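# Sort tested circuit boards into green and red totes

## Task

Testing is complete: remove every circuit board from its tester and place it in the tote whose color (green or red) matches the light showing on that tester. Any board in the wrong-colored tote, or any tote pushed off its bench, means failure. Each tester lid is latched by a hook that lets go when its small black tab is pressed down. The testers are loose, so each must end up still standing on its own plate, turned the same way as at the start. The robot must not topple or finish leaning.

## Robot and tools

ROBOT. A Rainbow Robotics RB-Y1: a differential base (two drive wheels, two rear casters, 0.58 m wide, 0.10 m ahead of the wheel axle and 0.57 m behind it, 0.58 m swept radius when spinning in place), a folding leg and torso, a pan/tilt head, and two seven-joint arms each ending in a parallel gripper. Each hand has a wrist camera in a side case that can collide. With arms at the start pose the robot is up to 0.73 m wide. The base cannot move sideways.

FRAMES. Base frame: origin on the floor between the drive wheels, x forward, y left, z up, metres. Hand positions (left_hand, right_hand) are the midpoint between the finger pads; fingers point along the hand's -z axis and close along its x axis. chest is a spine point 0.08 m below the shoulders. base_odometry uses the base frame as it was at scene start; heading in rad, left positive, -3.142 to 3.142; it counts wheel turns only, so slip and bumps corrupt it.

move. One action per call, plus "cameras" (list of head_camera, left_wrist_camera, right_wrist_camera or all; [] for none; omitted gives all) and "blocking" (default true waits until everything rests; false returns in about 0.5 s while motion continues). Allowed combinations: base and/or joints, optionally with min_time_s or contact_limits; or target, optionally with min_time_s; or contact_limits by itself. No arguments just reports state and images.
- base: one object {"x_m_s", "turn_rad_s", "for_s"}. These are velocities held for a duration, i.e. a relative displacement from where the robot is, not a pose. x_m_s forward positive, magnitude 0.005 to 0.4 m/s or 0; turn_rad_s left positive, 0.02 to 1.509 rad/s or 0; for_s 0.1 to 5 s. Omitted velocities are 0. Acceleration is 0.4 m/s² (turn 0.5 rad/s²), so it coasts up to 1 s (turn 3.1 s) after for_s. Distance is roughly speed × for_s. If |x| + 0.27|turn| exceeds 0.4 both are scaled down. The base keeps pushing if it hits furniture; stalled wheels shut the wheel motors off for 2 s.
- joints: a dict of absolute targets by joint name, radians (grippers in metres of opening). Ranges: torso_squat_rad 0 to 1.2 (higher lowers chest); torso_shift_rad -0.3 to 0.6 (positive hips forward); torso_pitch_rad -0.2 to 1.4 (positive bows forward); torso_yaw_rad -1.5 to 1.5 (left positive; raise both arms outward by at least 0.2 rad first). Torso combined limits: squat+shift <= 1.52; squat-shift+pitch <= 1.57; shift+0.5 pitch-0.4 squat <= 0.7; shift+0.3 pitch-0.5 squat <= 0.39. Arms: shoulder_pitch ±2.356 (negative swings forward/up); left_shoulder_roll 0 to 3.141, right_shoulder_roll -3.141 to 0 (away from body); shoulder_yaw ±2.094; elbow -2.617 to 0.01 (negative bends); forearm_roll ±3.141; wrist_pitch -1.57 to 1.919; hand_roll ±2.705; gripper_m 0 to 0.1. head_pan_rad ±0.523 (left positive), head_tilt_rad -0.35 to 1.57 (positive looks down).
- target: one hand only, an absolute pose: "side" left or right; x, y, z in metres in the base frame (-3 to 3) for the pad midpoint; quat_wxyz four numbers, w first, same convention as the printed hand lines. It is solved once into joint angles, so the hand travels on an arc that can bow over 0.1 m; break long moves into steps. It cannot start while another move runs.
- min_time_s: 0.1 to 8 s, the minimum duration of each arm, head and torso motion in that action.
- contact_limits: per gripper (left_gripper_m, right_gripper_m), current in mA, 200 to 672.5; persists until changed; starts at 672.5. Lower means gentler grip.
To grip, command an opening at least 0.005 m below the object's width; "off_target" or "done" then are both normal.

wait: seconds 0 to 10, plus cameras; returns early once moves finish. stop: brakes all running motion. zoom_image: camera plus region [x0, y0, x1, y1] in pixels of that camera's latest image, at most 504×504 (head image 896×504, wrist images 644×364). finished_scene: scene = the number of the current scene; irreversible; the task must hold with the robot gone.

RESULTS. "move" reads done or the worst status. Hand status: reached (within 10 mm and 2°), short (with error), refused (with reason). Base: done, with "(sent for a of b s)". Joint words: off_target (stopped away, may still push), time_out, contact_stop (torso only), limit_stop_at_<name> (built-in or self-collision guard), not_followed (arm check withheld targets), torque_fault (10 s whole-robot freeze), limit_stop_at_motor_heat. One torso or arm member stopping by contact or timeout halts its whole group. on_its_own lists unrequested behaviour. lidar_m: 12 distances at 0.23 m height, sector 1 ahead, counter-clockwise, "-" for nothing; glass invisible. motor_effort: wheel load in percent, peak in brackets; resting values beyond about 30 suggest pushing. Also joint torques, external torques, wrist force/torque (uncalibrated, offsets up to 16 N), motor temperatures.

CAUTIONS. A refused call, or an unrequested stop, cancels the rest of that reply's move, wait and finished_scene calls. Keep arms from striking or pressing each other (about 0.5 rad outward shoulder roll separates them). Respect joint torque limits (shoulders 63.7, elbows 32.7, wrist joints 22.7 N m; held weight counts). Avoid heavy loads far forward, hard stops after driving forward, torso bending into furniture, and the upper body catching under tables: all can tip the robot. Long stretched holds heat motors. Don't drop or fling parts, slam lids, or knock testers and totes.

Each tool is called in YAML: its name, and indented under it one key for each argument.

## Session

move:
  joints: {"head_tilt_rad":0.3}

Scene clock: 0.60 s.
Joint torques (N m): left_arm=[-1.97 1.13 0.09 -0.48 0.25 -0.31 0.08] | right_arm=[-1.63 0.13 -0.4 -0.2 -0.17 -0.6 -0.05]
External joint torques (N m): left_arm=[0.05 0.15 0.02 0.11 0.24 0.06 0.09] | right_arm=[-0.37 0.89 -0.37 0.19 -0.21 -0.17 -0.06]
Motor temperatures (°C): left_arm=[29 31 29 32 38 34 40] | right_arm=[34 33 28 32 45 35 35]
Wrist force (N): left_arm=[-2.6 -0.4 -9.6] | right_arm=[1.3 10.6 -12.6]
Wrist torque (N m): left_arm=[0.02 -0.45 -0.21] | right_arm=[-0.04 0.79 0.51]
Wrist force, peak (N): left_arm=[-2.6 -0.4 -9.8] | right_arm=[1.0 10.9 -12.9]
move: done
base_odometry: x=+0.000 y=+0.000 heading=+0.000
lidar_m: 2.87 2.44 2.86 2.63 2.50 2.56 1.97 1.86 2.25 2.25 2.13 2.19
base_status: not commanded
joint_positions: torso_squat_rad=+0.350 torso_shift_rad=+0.000 torso_pitch_rad=+0.000 torso_yaw_rad=+0.000 left_shoulder_pitch_rad=-0.001 left_shoulder_roll_rad=+0.031 left_shoulder_yaw_rad=-0.041 left_elbow_rad=-0.170 left_forearm_roll_rad=+0.033 left_wrist_pitch_rad=+0.032 left_hand_roll_rad=+0.039 left_gripper_m=+0.100 right_shoulder_pitch_rad=+0.036 right_shoulder_roll_rad=-0.008 right_shoulder_yaw_rad=-0.002 right_elbow_rad=-0.181 right_forearm_roll_rad=-0.038 right_wrist_pitch_rad=-0.031 right_hand_roll_rad=+0.012 right_gripper_m=+0.099 head_pan_rad=+0.000 head_tilt_rad=+0.300
joint_status: all done
wheel_motors_off: 0
motor_effort: left_wheel=+3(5) right_wheel=-1(3)
chest: x=-0.2280 y=-0.0008 z=+1.2475 quat_wxyz=(+1.000, +0.000, +0.000, +0.000) (m; base frame)
left_hand: x=-0.1518 y=+0.2404 z=+0.5662 quat_wxyz=(+0.997, +0.012, -0.070, +0.014) (m; base frame)
right_hand: x=-0.1586 y=-0.2280 z=+0.5658 quat_wxyz=(+0.996, -0.004, -0.089, -0.020) (m; base frame)
pictures: head_camera, left_wrist_camera, right_wrist_camera
camera_calibration:
head_camera: T_world_to_cam=[[0.000534343, -0.998764, 0.0497008, -0.0744005], [-0.257724, -0.0481594, -0.965018, 1.40271], [0.966218, -0.0122935, -0.257432, 0.510619], [0, 0, 0, 1]] pos_world=[-0.131817, -0.000477536, 1.48879]
left_wrist_camera: T_world_to_cam=[[0.990967, 0.042696, 0.127124, 0.0668801], [-0.0219463, -0.883548, 0.467825, -0.0215704], [0.132295, -0.46639, -0.874631, 0.696404], [0, 0, 0, 1]] pos_world=[-0.15888, 0.302882, 0.610686]
right_wrist_camera: T_world_to_cam=[[-0.979227, 0.0586118, -0.194112, -0.0296433], [-0.0323793, 0.899827, 0.435044, -0.0129041], [0.200166, 0.432292, -0.879237, 0.699438], [0, 0, 0, 1]] pos_world=[-0.169449, -0.289013, 0.614832]

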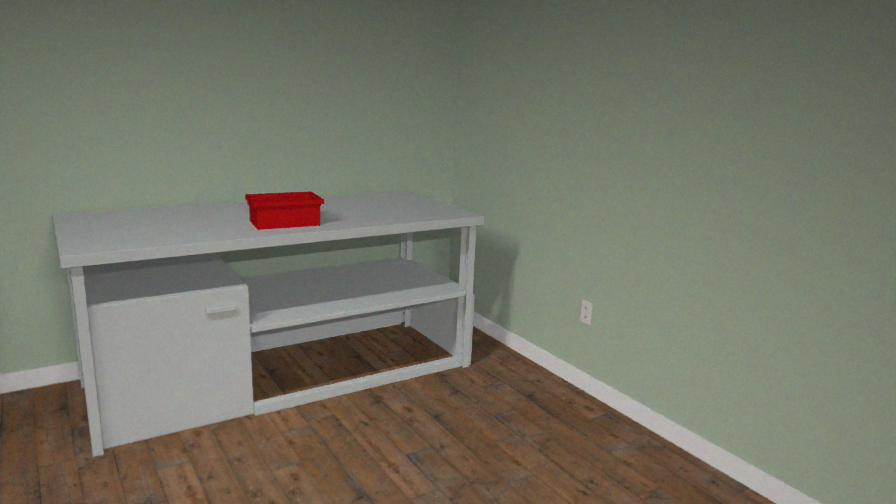

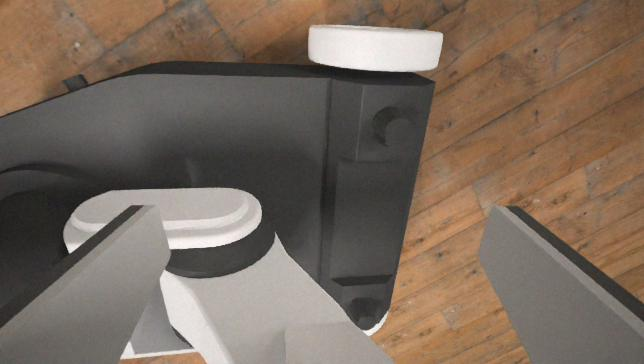

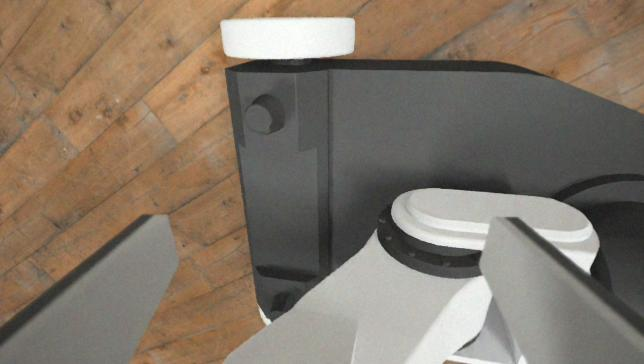

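move:
  base: {"turn_rad_s":0.7,"for_s":1.5}
  cameras: ["head_camera"]

move:
  base: {"turn_rad_s":0.7,"for_s":1.5}
  cameras: ["head_camera"]

move:
  base: {"turn_rad_s":0.7,"for_s":1.5}
  cameras: ["head_camera"]

move:
  base: {"turn_rad_s":0.7,"for_s":1.5}
  cameras: ["head_camera"]

move:
  base: {"turn_rad_s":0.7,"for_s":1.5}
  cameras: ["head_camera"]

Scene clock: 37.30 s.
Joint torques (N m): left_arm=[-2.01 0.99 -0.06 -0.37 0.19 -0.36 0.17] | right_arm=[-1.52 0.18 -0.2 -0.25 -0.09 -0.43 -0.07]
External joint torques (N m): left_arm=[0 0.01 -0.13 0.21 0.19 0.02 0.18] | right_arm=[-0.26 0.93 -0.17 0.13 -0.13 -0.01 -0.08]
Motor temperatures (°C): left_arm=[29 31 29 32 38 34 40] | right_arm=[34 33 28 32 45 35 35]
Wrist force (N): left_arm=[-2.6 -0.3 -9.5] | right_arm=[1.1 11.0 -12.5]
Wrist torque (N m): left_arm=[-0.02 -0.45 -0.21] | right_arm=[-0.08 0.77 0.51]
Wrist force, peak (N): left_arm=[-2.6 -0.5 -10.1] | right_arm=[1.1 11.0 -13.0]
move: done
base_odometry: x=+0.000 y=+0.000 heading=+1.050
lidar_m: 2.85 2.64 2.49 2.56 1.96 1.85 2.24 2.27 2.14 2.19 2.87 2.44
base_status: done (sent for 1.5 of 1.5 s)
joint_positions: torso_squat_rad=+0.350 torso_shift_rad=+0.000 torso_pitch_rad=+0.000 torso_yaw_rad=+0.000 left_shoulder_pitch_rad=-0.001 left_shoulder_roll_rad=+0.031 left_shoulder_yaw_rad=-0.041 left_elbow_rad=-0.170 left_forearm_roll_rad=+0.033 left_wrist_pitch_rad=+0.032 left_hand_roll_rad=+0.039 left_gripper_m=+0.100 right_shoulder_pitch_rad=+0.036 right_shoulder_roll_rad=-0.008 right_shoulder_yaw_rad=-0.002 right_elbow_rad=-0.181 right_forearm_roll_rad=-0.038 right_wrist_pitch_rad=-0.031 right_hand_roll_rad=+0.012 right_gripper_m=+0.099 head_pan_rad=+0.000 head_tilt_rad=+0.300
joint_status: not commanded
wheel_motors_off: 0
motor_effort: left_wheel=+2(30) right_wheel=+2(28)
chest: x=-0.2280 y=-0.0007 z=+1.2475 quat_wxyz=(+1.000, +0.000, +0.000, +0.000) (m; base frame)
left_hand: x=-0.1518 y=+0.2403 z=+0.5662 quat_wxyz=(+0.997, +0.012, -0.070, +0.014) (m; base frame)
right_hand: x=-0.1586 y=-0.2280 z=+0.5658 quat_wxyz=(+0.996, -0.004, -0.089, -0.020) (m; base frame)
pictures: head_camera
camera_calibration:
head_camera: T_world_to_cam=[[0.000533702, -0.998763, 0.0497285, -0.0744256], [-0.25771, -0.0481862, -0.96502, 1.40271], [0.966222, -0.0123005, -0.257417, 0.510613], [0, 0, 0, 1]] pos_world=[-0.131832, -0.000461301, 1.48879]

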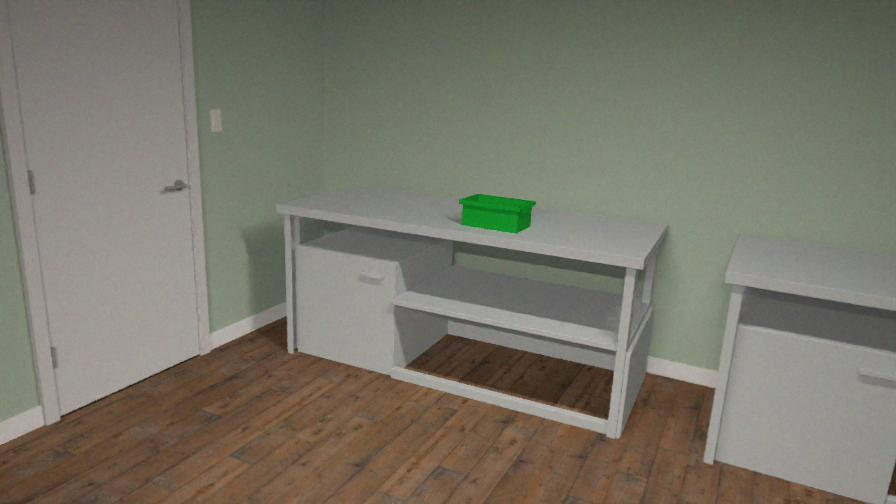

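Scene clock: 40.57 s.
Joint torques (N m): left_arm=[-2.04 0.98 -0.01 -0.55 0.17 -0.34 0.05] | right_arm=[-1.53 -0.02 -0.3 -0.32 -0.2 -0.54 0.04]
External joint torques (N m): left_arm=[-0.03 -0.01 -0.08 0.04 0.17 0.04 0.05] | right_arm=[-0.26 0.73 -0.27 0.06 -0.24 -0.11 0.03]
Motor temperatures (°C): left_arm=[29 31 29 32 38 34 40] | right_arm=[34 33 28 32 45 35 35]
Wrist force (N): left_arm=[-2.4 -0.2 -9.6] | right_arm=[1.2 10.9 -12.5]
Wrist torque (N m): left_arm=[-0.03 -0.43 -0.22] | right_arm=[-0.08 0.78 0.49]
Wrist force, peak (N): left_arm=[-2.6 -0.2 -10.0] | right_arm=[0.9 11.0 -13.0]
move: done
base_odometry: x=+0.000 y=+0.000 heading=+2.099
lidar_m: 2.50 2.56 1.96 1.85 2.24 2.25 2.13 2.19 2.86 2.45 2.86 2.64
base_status: done (sent for 1.5 of 1.5 s)
joint_positions: torso_squat_rad=+0.350 torso_shift_rad=+0.000 torso_pitch_rad=+0.000 torso_yaw_rad=+0.000 left_shoulder_pitch_rad=-0.001 left_shoulder_roll_rad=+0.031 left_shoulder_yaw_rad=-0.041 left_elbow_rad=-0.170 left_forearm_roll_rad=+0.033 left_wrist_pitch_rad=+0.032 left_hand_roll_rad=+0.039 left_gripper_m=+0.100 right_shoulder_pitch_rad=+0.036 right_shoulder_roll_rad=-0.008 right_shoulder_yaw_rad=-0.002 right_elbow_rad=-0.181 right_forearm_roll_rad=-0.038 right_wrist_pitch_rad=-0.031 right_hand_roll_rad=+0.012 right_gripper_m=+0.099 head_pan_rad=+0.000 head_tilt_rad=+0.300
joint_status: not commanded
wheel_motors_off: 0
motor_effort: left_wheel=+3(15) right_wheel=+3(25)
chest: x=-0.2280 y=-0.0007 z=+1.2475 quat_wxyz=(+1.000, +0.000, +0.000, +0.000) (m; base frame)
left_hand: x=-0.1518 y=+0.2403 z=+0.5662 quat_wxyz=(+0.997, +0.012, -0.070, +0.014) (m; base frame)
right_hand: x=-0.1586 y=-0.2280 z=+0.5658 quat_wxyz=(+0.996, -0.004, -0.089, -0.020) (m; base frame)
pictures: head_camera
camera_calibration:
head_camera: T_world_to_cam=[[0.00053298, -0.998762, 0.0497326, -0.0744273], [-0.257708, -0.0481899, -0.96502, 1.40271], [0.966223, -0.0123021, -0.257414, 0.510612], [0, 0, 0, 1]] pos_world=[-0.131835, -0.000456875, 1.48879]

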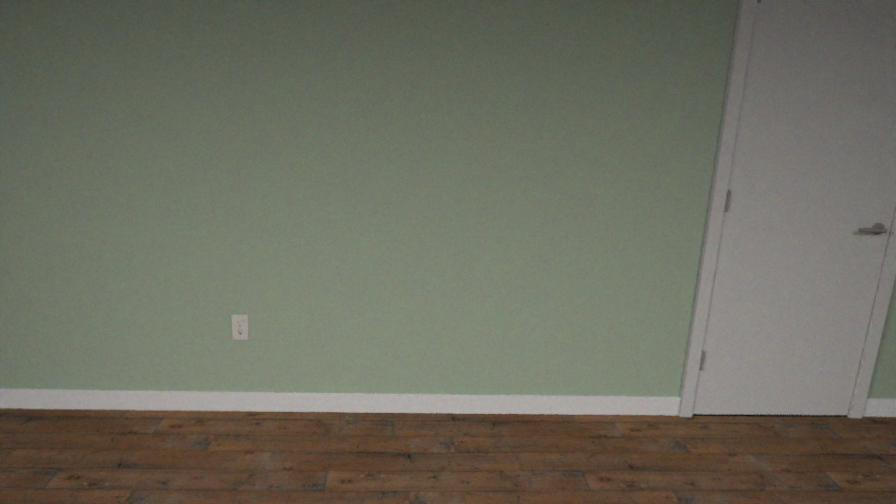

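Scene clock: 43.83 s.
Joint torques (N m): left_arm=[-2.07 0.94 0.15 -0.45 0.23 -0.32 0.07] | right_arm=[-1.29 0.07 -0.32 -0.14 -0.24 -0.44 0.07]
External joint torques (N m): left_arm=[-0.06 -0.04 0.08 0.13 0.22 0.05 0.07] | right_arm=[-0.03 0.81 -0.28 0.24 -0.28 -0.01 0.06]
Motor temperatures (°C): left_arm=[29 31 29 32 38 34 40] | right_arm=[34 33 28 32 45 35 35]
Wrist force (N): left_arm=[-2.6 -0.2 -9.5] | right_arm=[1.0 10.7 -12.5]
Wrist torque (N m): left_arm=[-0.02 -0.46 -0.20] | right_arm=[-0.07 0.78 0.51]
Wrist force, peak (N): left_arm=[-2.7 -0.1 -9.9] | right_arm=[0.7 10.9 -13.3]
move: done
base_odometry: x=+0.000 y=+0.000 heading=-3.134
lidar_m: 1.97 1.86 2.24 2.25 2.13 2.18 2.85 2.45 2.88 2.65 2.50 2.55
base_status: done (sent for 1.5 of 1.5 s)
joint_positions: torso_squat_rad=+0.350 torso_shift_rad=+0.000 torso_pitch_rad=+0.000 torso_yaw_rad=+0.000 left_shoulder_pitch_rad=-0.001 left_shoulder_roll_rad=+0.031 left_shoulder_yaw_rad=-0.041 left_elbow_rad=-0.170 left_forearm_roll_rad=+0.033 left_wrist_pitch_rad=+0.032 left_hand_roll_rad=+0.039 left_gripper_m=+0.100 right_shoulder_pitch_rad=+0.036 right_shoulder_roll_rad=-0.008 right_shoulder_yaw_rad=-0.002 right_elbow_rad=-0.181 right_forearm_roll_rad=-0.038 right_wrist_pitch_rad=-0.031 right_hand_roll_rad=+0.012 right_gripper_m=+0.099 head_pan_rad=+0.000 head_tilt_rad=+0.300
joint_status: not commanded
wheel_motors_off: 0
motor_effort: left_wheel=+2(15) right_wheel=+3(25)
chest: x=-0.2280 y=-0.0007 z=+1.2475 quat_wxyz=(+1.000, +0.000, +0.000, +0.000) (m; base frame)
left_hand: x=-0.1518 y=+0.2403 z=+0.5662 quat_wxyz=(+0.997, +0.012, -0.070, +0.014) (m; base frame)
right_hand: x=-0.1586 y=-0.2280 z=+0.5658 quat_wxyz=(+0.996, -0.004, -0.089, -0.020) (m; base frame)
pictures: head_camera
camera_calibration:
head_camera: T_world_to_cam=[[0.000532964, -0.998762, 0.0497324, -0.0744277], [-0.257706, -0.0481898, -0.965021, 1.40272], [0.966223, -0.0123021, -0.257413, 0.510612], [0, 0, 0, 1]] pos_world=[-0.131837, -0.000457369, 1.48879]

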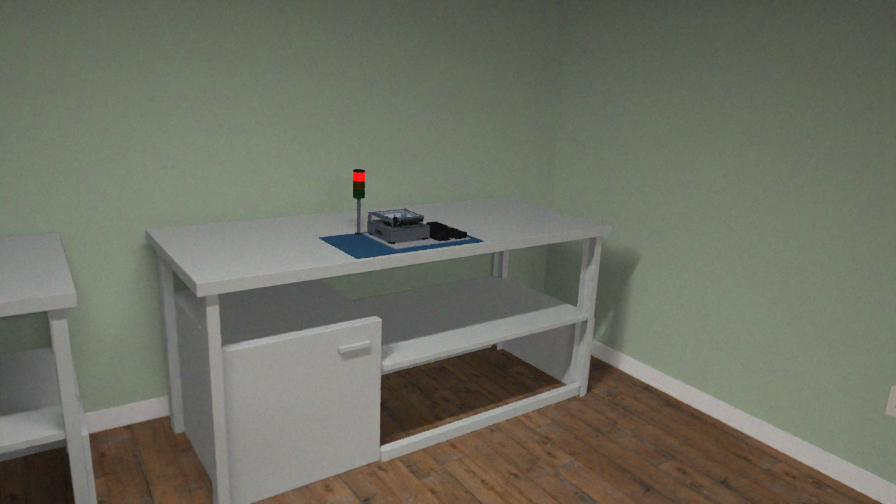

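Scene clock: 47.10 s.
Joint torques (N m): left_arm=[-2.23 0.98 0.31 -0.62 0.2 -0.3 0.03] | right_arm=[-1.47 0.09 -0.23 -0.08 -0.16 -0.52 0.01]
External joint torques (N m): left_arm=[-0.22 -0.01 0.24 -0.04 0.19 0.08 0.04] | right_arm=[-0.2 0.84 -0.19 0.3 -0.2 -0.09 0]
Motor temperatures (°C): left_arm=[29 31 29 32 38 34 40] | right_arm=[34 33 28 32 45 35 35]
Wrist force (N): left_arm=[-2.4 -0.3 -9.5] | right_arm=[1.0 10.6 -12.8]
Wrist torque (N m): left_arm=[-0.01 -0.43 -0.21] | right_arm=[-0.05 0.76 0.50]
Wrist force, peak (N): left_arm=[-2.9 -0.4 -10.0] | right_arm=[1.1 10.9 -13.1]
move: done
base_odometry: x=+0.000 y=+0.000 heading=-2.085
lidar_m: 2.24 2.25 2.13 2.18 2.85 2.44 2.86 2.65 2.51 2.56 1.98 1.86
base_status: done (sent for 1.5 of 1.5 s)
joint_positions: torso_squat_rad=+0.350 torso_shift_rad=+0.000 torso_pitch_rad=+0.000 torso_yaw_rad=+0.000 left_shoulder_pitch_rad=-0.001 left_shoulder_roll_rad=+0.031 left_shoulder_yaw_rad=-0.041 left_elbow_rad=-0.170 left_forearm_roll_rad=+0.033 left_wrist_pitch_rad=+0.032 left_hand_roll_rad=+0.039 left_gripper_m=+0.100 right_shoulder_pitch_rad=+0.036 right_shoulder_roll_rad=-0.008 right_shoulder_yaw_rad=-0.002 right_elbow_rad=-0.181 right_forearm_roll_rad=-0.038 right_wrist_pitch_rad=-0.031 right_hand_roll_rad=+0.012 right_gripper_m=+0.099 head_pan_rad=+0.000 head_tilt_rad=+0.300
joint_status: not commanded
wheel_motors_off: 0
motor_effort: left_wheel=+3(15) right_wheel=+2(24)
chest: x=-0.2280 y=-0.0007 z=+1.2475 quat_wxyz=(+1.000, +0.000, +0.000, +0.000) (m; base frame)
left_hand: x=-0.1518 y=+0.2403 z=+0.5662 quat_wxyz=(+0.997, +0.012, -0.070, +0.014) (m; base frame)
right_hand: x=-0.1586 y=-0.2280 z=+0.5658 quat_wxyz=(+0.996, -0.004, -0.089, -0.020) (m; base frame)
pictures: head_camera
camera_calibration:
head_camera: T_world_to_cam=[[0.000532955, -0.998762, 0.0497324, -0.0744276], [-0.257705, -0.0481898, -0.965021, 1.40272], [0.966223, -0.012302, -0.257412, 0.510611], [0, 0, 0, 1]] pos_world=[-0.131838, -0.00045738, 1.48879]

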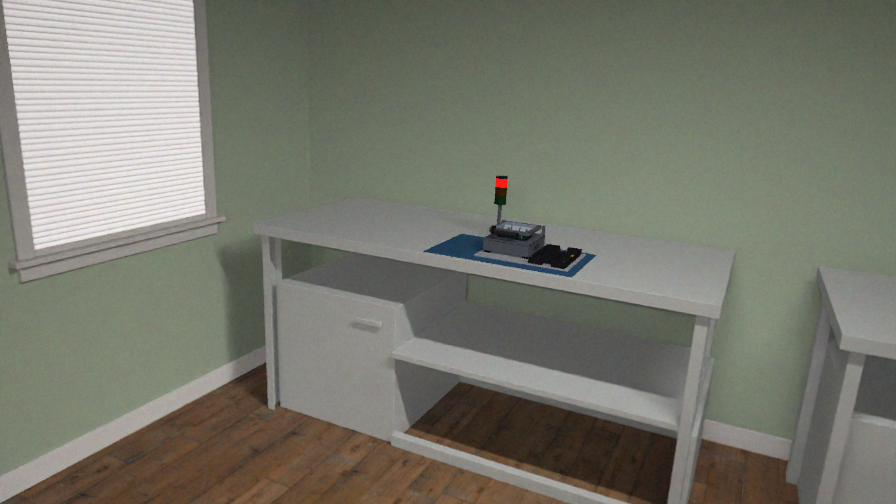

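Scene clock: 50.37 s.
Joint torques (N m): left_arm=[-1.96 1.05 0.18 -0.43 0.19 -0.34 0.08] | right_arm=[-1.63 0.07 -0.45 -0.21 -0.07 -0.53 0.08]
External joint torques (N m): left_arm=[0.05 0.06 0.1 0.16 0.19 0.04 0.09] | right_arm=[-0.37 0.82 -0.41 0.17 -0.11 -0.1 0.07]
Motor temperatures (°C): left_arm=[29 31 29 32 38 34 40] | right_arm=[34 33 28 32 45 35 35]
Wrist force (N): left_arm=[-2.5 -0.2 -9.6] | right_arm=[1.0 10.9 -12.8]
Wrist torque (N m): left_arm=[-0.02 -0.44 -0.21] | right_arm=[-0.08 0.76 0.50]
Wrist force, peak (N): left_arm=[-2.7 -0.3 -10.1] | right_arm=[0.9 11.0 -12.9]
move: done
base_odometry: x=+0.000 y=+0.000 heading=-1.035
lidar_m: 2.13 2.17 2.84 2.44 2.86 2.65 2.50 2.56 1.98 1.86 2.24 2.26
base_status: done (sent for 1.5 of 1.5 s)
joint_positions: torso_squat_rad=+0.350 torso_shift_rad=+0.000 torso_pitch_rad=+0.000 torso_yaw_rad=+0.000 left_shoulder_pitch_rad=-0.001 left_shoulder_roll_rad=+0.031 left_shoulder_yaw_rad=-0.041 left_elbow_rad=-0.170 left_forearm_roll_rad=+0.033 left_wrist_pitch_rad=+0.032 left_hand_roll_rad=+0.039 left_gripper_m=+0.100 right_shoulder_pitch_rad=+0.036 right_shoulder_roll_rad=-0.008 right_shoulder_yaw_rad=-0.002 right_elbow_rad=-0.181 right_forearm_roll_rad=-0.038 right_wrist_pitch_rad=-0.031 right_hand_roll_rad=+0.012 right_gripper_m=+0.099 head_pan_rad=+0.000 head_tilt_rad=+0.300
joint_status: not commanded
wheel_motors_off: 0
motor_effort: left_wheel=+3(15) right_wheel=+4(25)
chest: x=-0.2280 y=-0.0007 z=+1.2475 quat_wxyz=(+1.000, +0.000, +0.000, +0.000) (m; base frame)
left_hand: x=-0.1518 y=+0.2403 z=+0.5662 quat_wxyz=(+0.997, +0.012, -0.070, +0.014) (m; base frame)
right_hand: x=-0.1586 y=-0.2280 z=+0.5658 quat_wxyz=(+0.996, -0.004, -0.089, -0.020) (m; base frame)
pictures: head_camera
camera_calibration:
head_camera: T_world_to_cam=[[0.000532845, -0.998762, 0.0497325, -0.0744277], [-0.257705, -0.0481899, -0.965021, 1.40272], [0.966224, -0.0123021, -0.257412, 0.510611], [0, 0, 0, 1]] pos_world=[-0.131838, -0.000457302, 1.48879]

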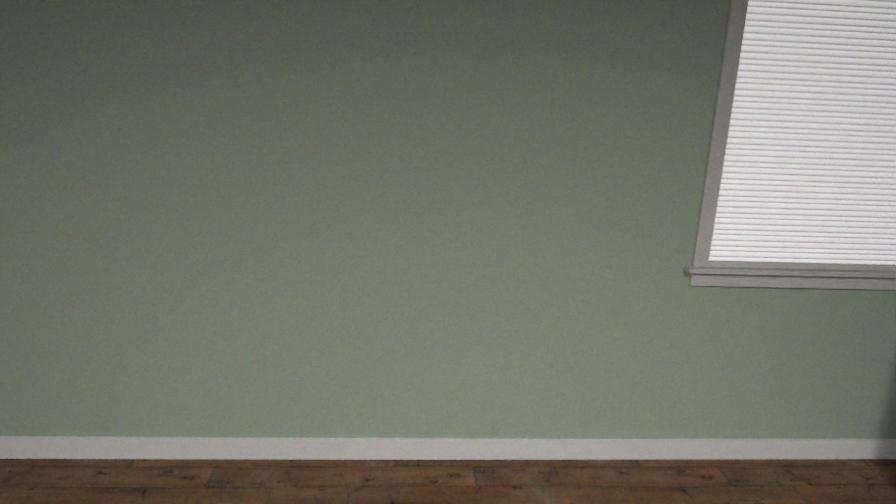

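move:
  base: {"turn_rad_s":-0.7,"for_s":3.6}
  cameras: []

move:
  base: {"x_m_s":0.35,"for_s":4.71}
  cameras: []

move:
  base: {"turn_rad_s":0.7,"for_s":1.53}
  joints: {"torso_pitch_rad":0.3,"head_tilt_rad":0.45}
  cameras: ["head_camera"]

Scene clock: 96.63 s.
Joint torques (N m): left_arm=[-2.33 1.08 -0.11 -0.4 0.21 -0.36 0.17] | right_arm=[-1.53 0.1 -0.19 -0.25 -0.06 -0.54 0.1]
External joint torques (N m): left_arm=[-0.32 0.1 -0.18 0.18 0.21 0.01 0.17] | right_arm=[-0.26 0.86 -0.15 0.14 -0.1 -0.11 0.09]
Motor temperatures (°C): left_arm=[29 31 29 32 38 34 40] | right_arm=[34 33 28 32 45 35 35]
Wrist force (N): left_arm=[-2.3 -0.1 -9.6] | right_arm=[1.2 10.7 -12.8]
Wrist torque (N m): left_arm=[-0.03 -0.41 -0.20] | right_arm=[-0.06 0.78 0.50]
Wrist force, peak (N): left_arm=[-2.5 -0.3 -10.0] | right_arm=[1.1 11.1 -12.9]
move: done
base_odometry: x=+0.000 y=+0.000 heading=+2.729
lidar_m: 2.62 1.91 1.87 2.25 2.19 2.13 2.24 2.54 2.45 2.86 2.56 2.50
base_status: done (sent for 3.6 of 3.6 s)
joint_positions: torso_squat_rad=+0.350 torso_shift_rad=+0.000 torso_pitch_rad=+0.000 torso_yaw_rad=+0.000 left_shoulder_pitch_rad=-0.001 left_shoulder_roll_rad=+0.031 left_shoulder_yaw_rad=-0.041 left_elbow_rad=-0.170 left_forearm_roll_rad=+0.033 left_wrist_pitch_rad=+0.032 left_hand_roll_rad=+0.039 left_gripper_m=+0.100 right_shoulder_pitch_rad=+0.036 right_shoulder_roll_rad=-0.008 right_shoulder_yaw_rad=-0.002 right_elbow_rad=-0.181 right_forearm_roll_rad=-0.038 right_wrist_pitch_rad=-0.031 right_hand_roll_rad=+0.012 right_gripper_m=+0.099 head_pan_rad=+0.000 head_tilt_rad=+0.300
joint_status: not commanded
wheel_motors_off: 0
motor_effort: left_wheel=+4(29) right_wheel=+2(22)
chest: x=-0.2280 y=-0.0007 z=+1.2475 quat_wxyz=(+1.000, +0.000, +0.000, +0.000) (m; base frame)
left_hand: x=-0.1518 y=+0.2404 z=+0.5662 quat_wxyz=(+0.997, +0.012, -0.070, +0.014) (m; base frame)
right_hand: x=-0.1586 y=-0.2280 z=+0.5658 quat_wxyz=(+0.996, -0.004, -0.089, -0.020) (m; base frame)
pictures: none
No camera images: "cameras" was empty.

Scene clock: 102.73 s.
Joint torques (N m): left_arm=[-1.68 1.01 0.25 -0.5 0.22 -0.33 0.04] | right_arm=[-1.36 -0.09 -0.21 -0.29 -0.17 -0.55 -0.05]
External joint torques (N m): left_arm=[0.33 0.03 0.17 0.09 0.22 0.05 0.05] | right_arm=[-0.1 0.67 -0.18 0.09 -0.21 -0.13 -0.06]
Motor temperatures (°C): left_arm=[29 31 29 32 38 34 40] | right_arm=[34 33 28 32 45 35 35]
Wrist force (N): left_arm=[-2.5 -0.4 -9.7] | right_arm=[1.2 10.8 -12.5]
Wrist torque (N m): left_arm=[0.02 -0.44 -0.21] | right_arm=[-0.07 0.79 0.49]
Wrist force, peak (N): left_arm=[-2.5 -0.5 -10.1] | right_arm=[1.1 11.2 -13.1]
move: done
base_odometry: x=-1.506 y=+0.661 heading=+2.728
lidar_m: 1.17 1.20 1.40 1.07 1.39 3.52 3.71 3.48 3.32 1.52 1.14 1.11
base_status: done (sent for 4.7 of 4.7 s)
joint_positions: torso_squat_rad=+0.350 torso_shift_rad=+0.000 torso_pitch_rad=+0.000 torso_yaw_rad=+0.000 left_shoulder_pitch_rad=-0.001 left_shoulder_roll_rad=+0.031 left_shoulder_yaw_rad=-0.041 left_elbow_rad=-0.170 left_forearm_roll_rad=+0.033 left_wrist_pitch_rad=+0.032 left_hand_roll_rad=+0.039 left_gripper_m=+0.100 right_shoulder_pitch_rad=+0.036 right_shoulder_roll_rad=-0.008 right_shoulder_yaw_rad=-0.002 right_elbow_rad=-0.181 right_forearm_roll_rad=-0.038 right_wrist_pitch_rad=-0.031 right_hand_roll_rad=+0.012 right_gripper_m=+0.099 head_pan_rad=+0.000 head_tilt_rad=+0.300
joint_status: not commanded
wheel_motors_off: 0
motor_effort: left_wheel=-3(30) right_wheel=+2(31)
chest: x=-0.2280 y=-0.0007 z=+1.2475 quat_wxyz=(+1.000, +0.000, +0.000, +0.000) (m; base frame)
left_hand: x=-0.1518 y=+0.2404 z=+0.5662 quat_wxyz=(+0.997, +0.012, -0.070, +0.014) (m; base frame)
right_hand: x=-0.1586 y=-0.2280 z=+0.5658 quat_wxyz=(+0.996, -0.004, -0.089, -0.020) (m; base frame)
pictures: none
No camera images: "cameras" was empty.

Scene clock: 106.00 s.
Joint torques (N m): left_arm=[5.66 0.95 0.12 2.5 0.3 0.17 0.14] | right_arm=[7.03 0.06 -0.46 2.71 -0.19 0.1 0.02]
External joint torques (N m): left_arm=[-0.49 0.01 0.04 -0.11 0.31 -0.04 0.13] | right_arm=[-0.46 0.88 -0.27 -0.22 -0.15 -0.1 0.02]
Motor temperatures (°C): left_arm=[29 31 29 32 38 34 40] | right_arm=[34 33 28 32 45 35 35]
Wrist force (N): left_arm=[-0.5 -0.3 -9.7] | right_arm=[2.8 10.8 -13.0]
Wrist torque (N m): left_arm=[-0.01 -0.31 -0.22] | right_arm=[-0.08 0.86 0.50]
Wrist force, peak (N): left_arm=[-2.0 -0.1 -10.0] | right_arm=[3.0 11.2 -12.9]
move: done
base_odometry: x=-1.506 y=+0.661 heading=-2.482
lidar_m: 1.29 1.07 1.72 3.52 3.73 3.46 3.32 1.49 1.14 1.11 1.17 1.21
base_status: done (sent for 1.53 of 1.53 s)
joint_positions: torso_squat_rad=+0.350 torso_shift_rad=+0.000 torso_pitch_rad=+0.300 torso_yaw_rad=+0.000 left_shoulder_pitch_rad=-0.001 left_shoulder_roll_rad=+0.031 left_shoulder_yaw_rad=-0.041 left_elbow_rad=-0.170 left_forearm_roll_rad=+0.033 left_wrist_pitch_rad=+0.032 left_hand_roll_rad=+0.039 left_gripper_m=+0.100 right_shoulder_pitch_rad=+0.036 right_shoulder_roll_rad=-0.008 right_shoulder_yaw_rad=-0.002 right_elbow_rad=-0.181 right_forearm_roll_rad=-0.038 right_wrist_pitch_rad=-0.031 right_hand_roll_rad=+0.012 right_gripper_m=+0.099 head_pan_rad=+0.000 head_tilt_rad=+0.450
joint_status: all done
wheel_motors_off: 0
motor_effort: left_wheel=+5(27) right_wheel=+3(26)
chest: x=-0.1366 y=-0.0007 z=+1.2337 quat_wxyz=(+0.989, +0.000, +0.149, +0.000) (m; base frame)
left_hand: x=-0.2652 y=+0.2403 z=+0.5603 quat_wxyz=(+0.997, +0.014, +0.080, +0.013) (m; base frame)
right_hand: x=-0.2717 y=-0.2280 z=+0.5619 quat_wxyz=(+0.998, -0.007, +0.061, -0.019) (m; base frame)
pictures: head_camera
camera_calibration:
head_camera: T_world_to_cam=[[0.0224486, -0.998758, 0.0444832, -0.0643413], [-0.65175, -0.0483598, -0.75689, 1.0956], [0.758101, -0.0120008, -0.652026, 0.906502], [0, 0, 0, 1]] pos_world=[0.0282789, -0.000399681, 1.42317]

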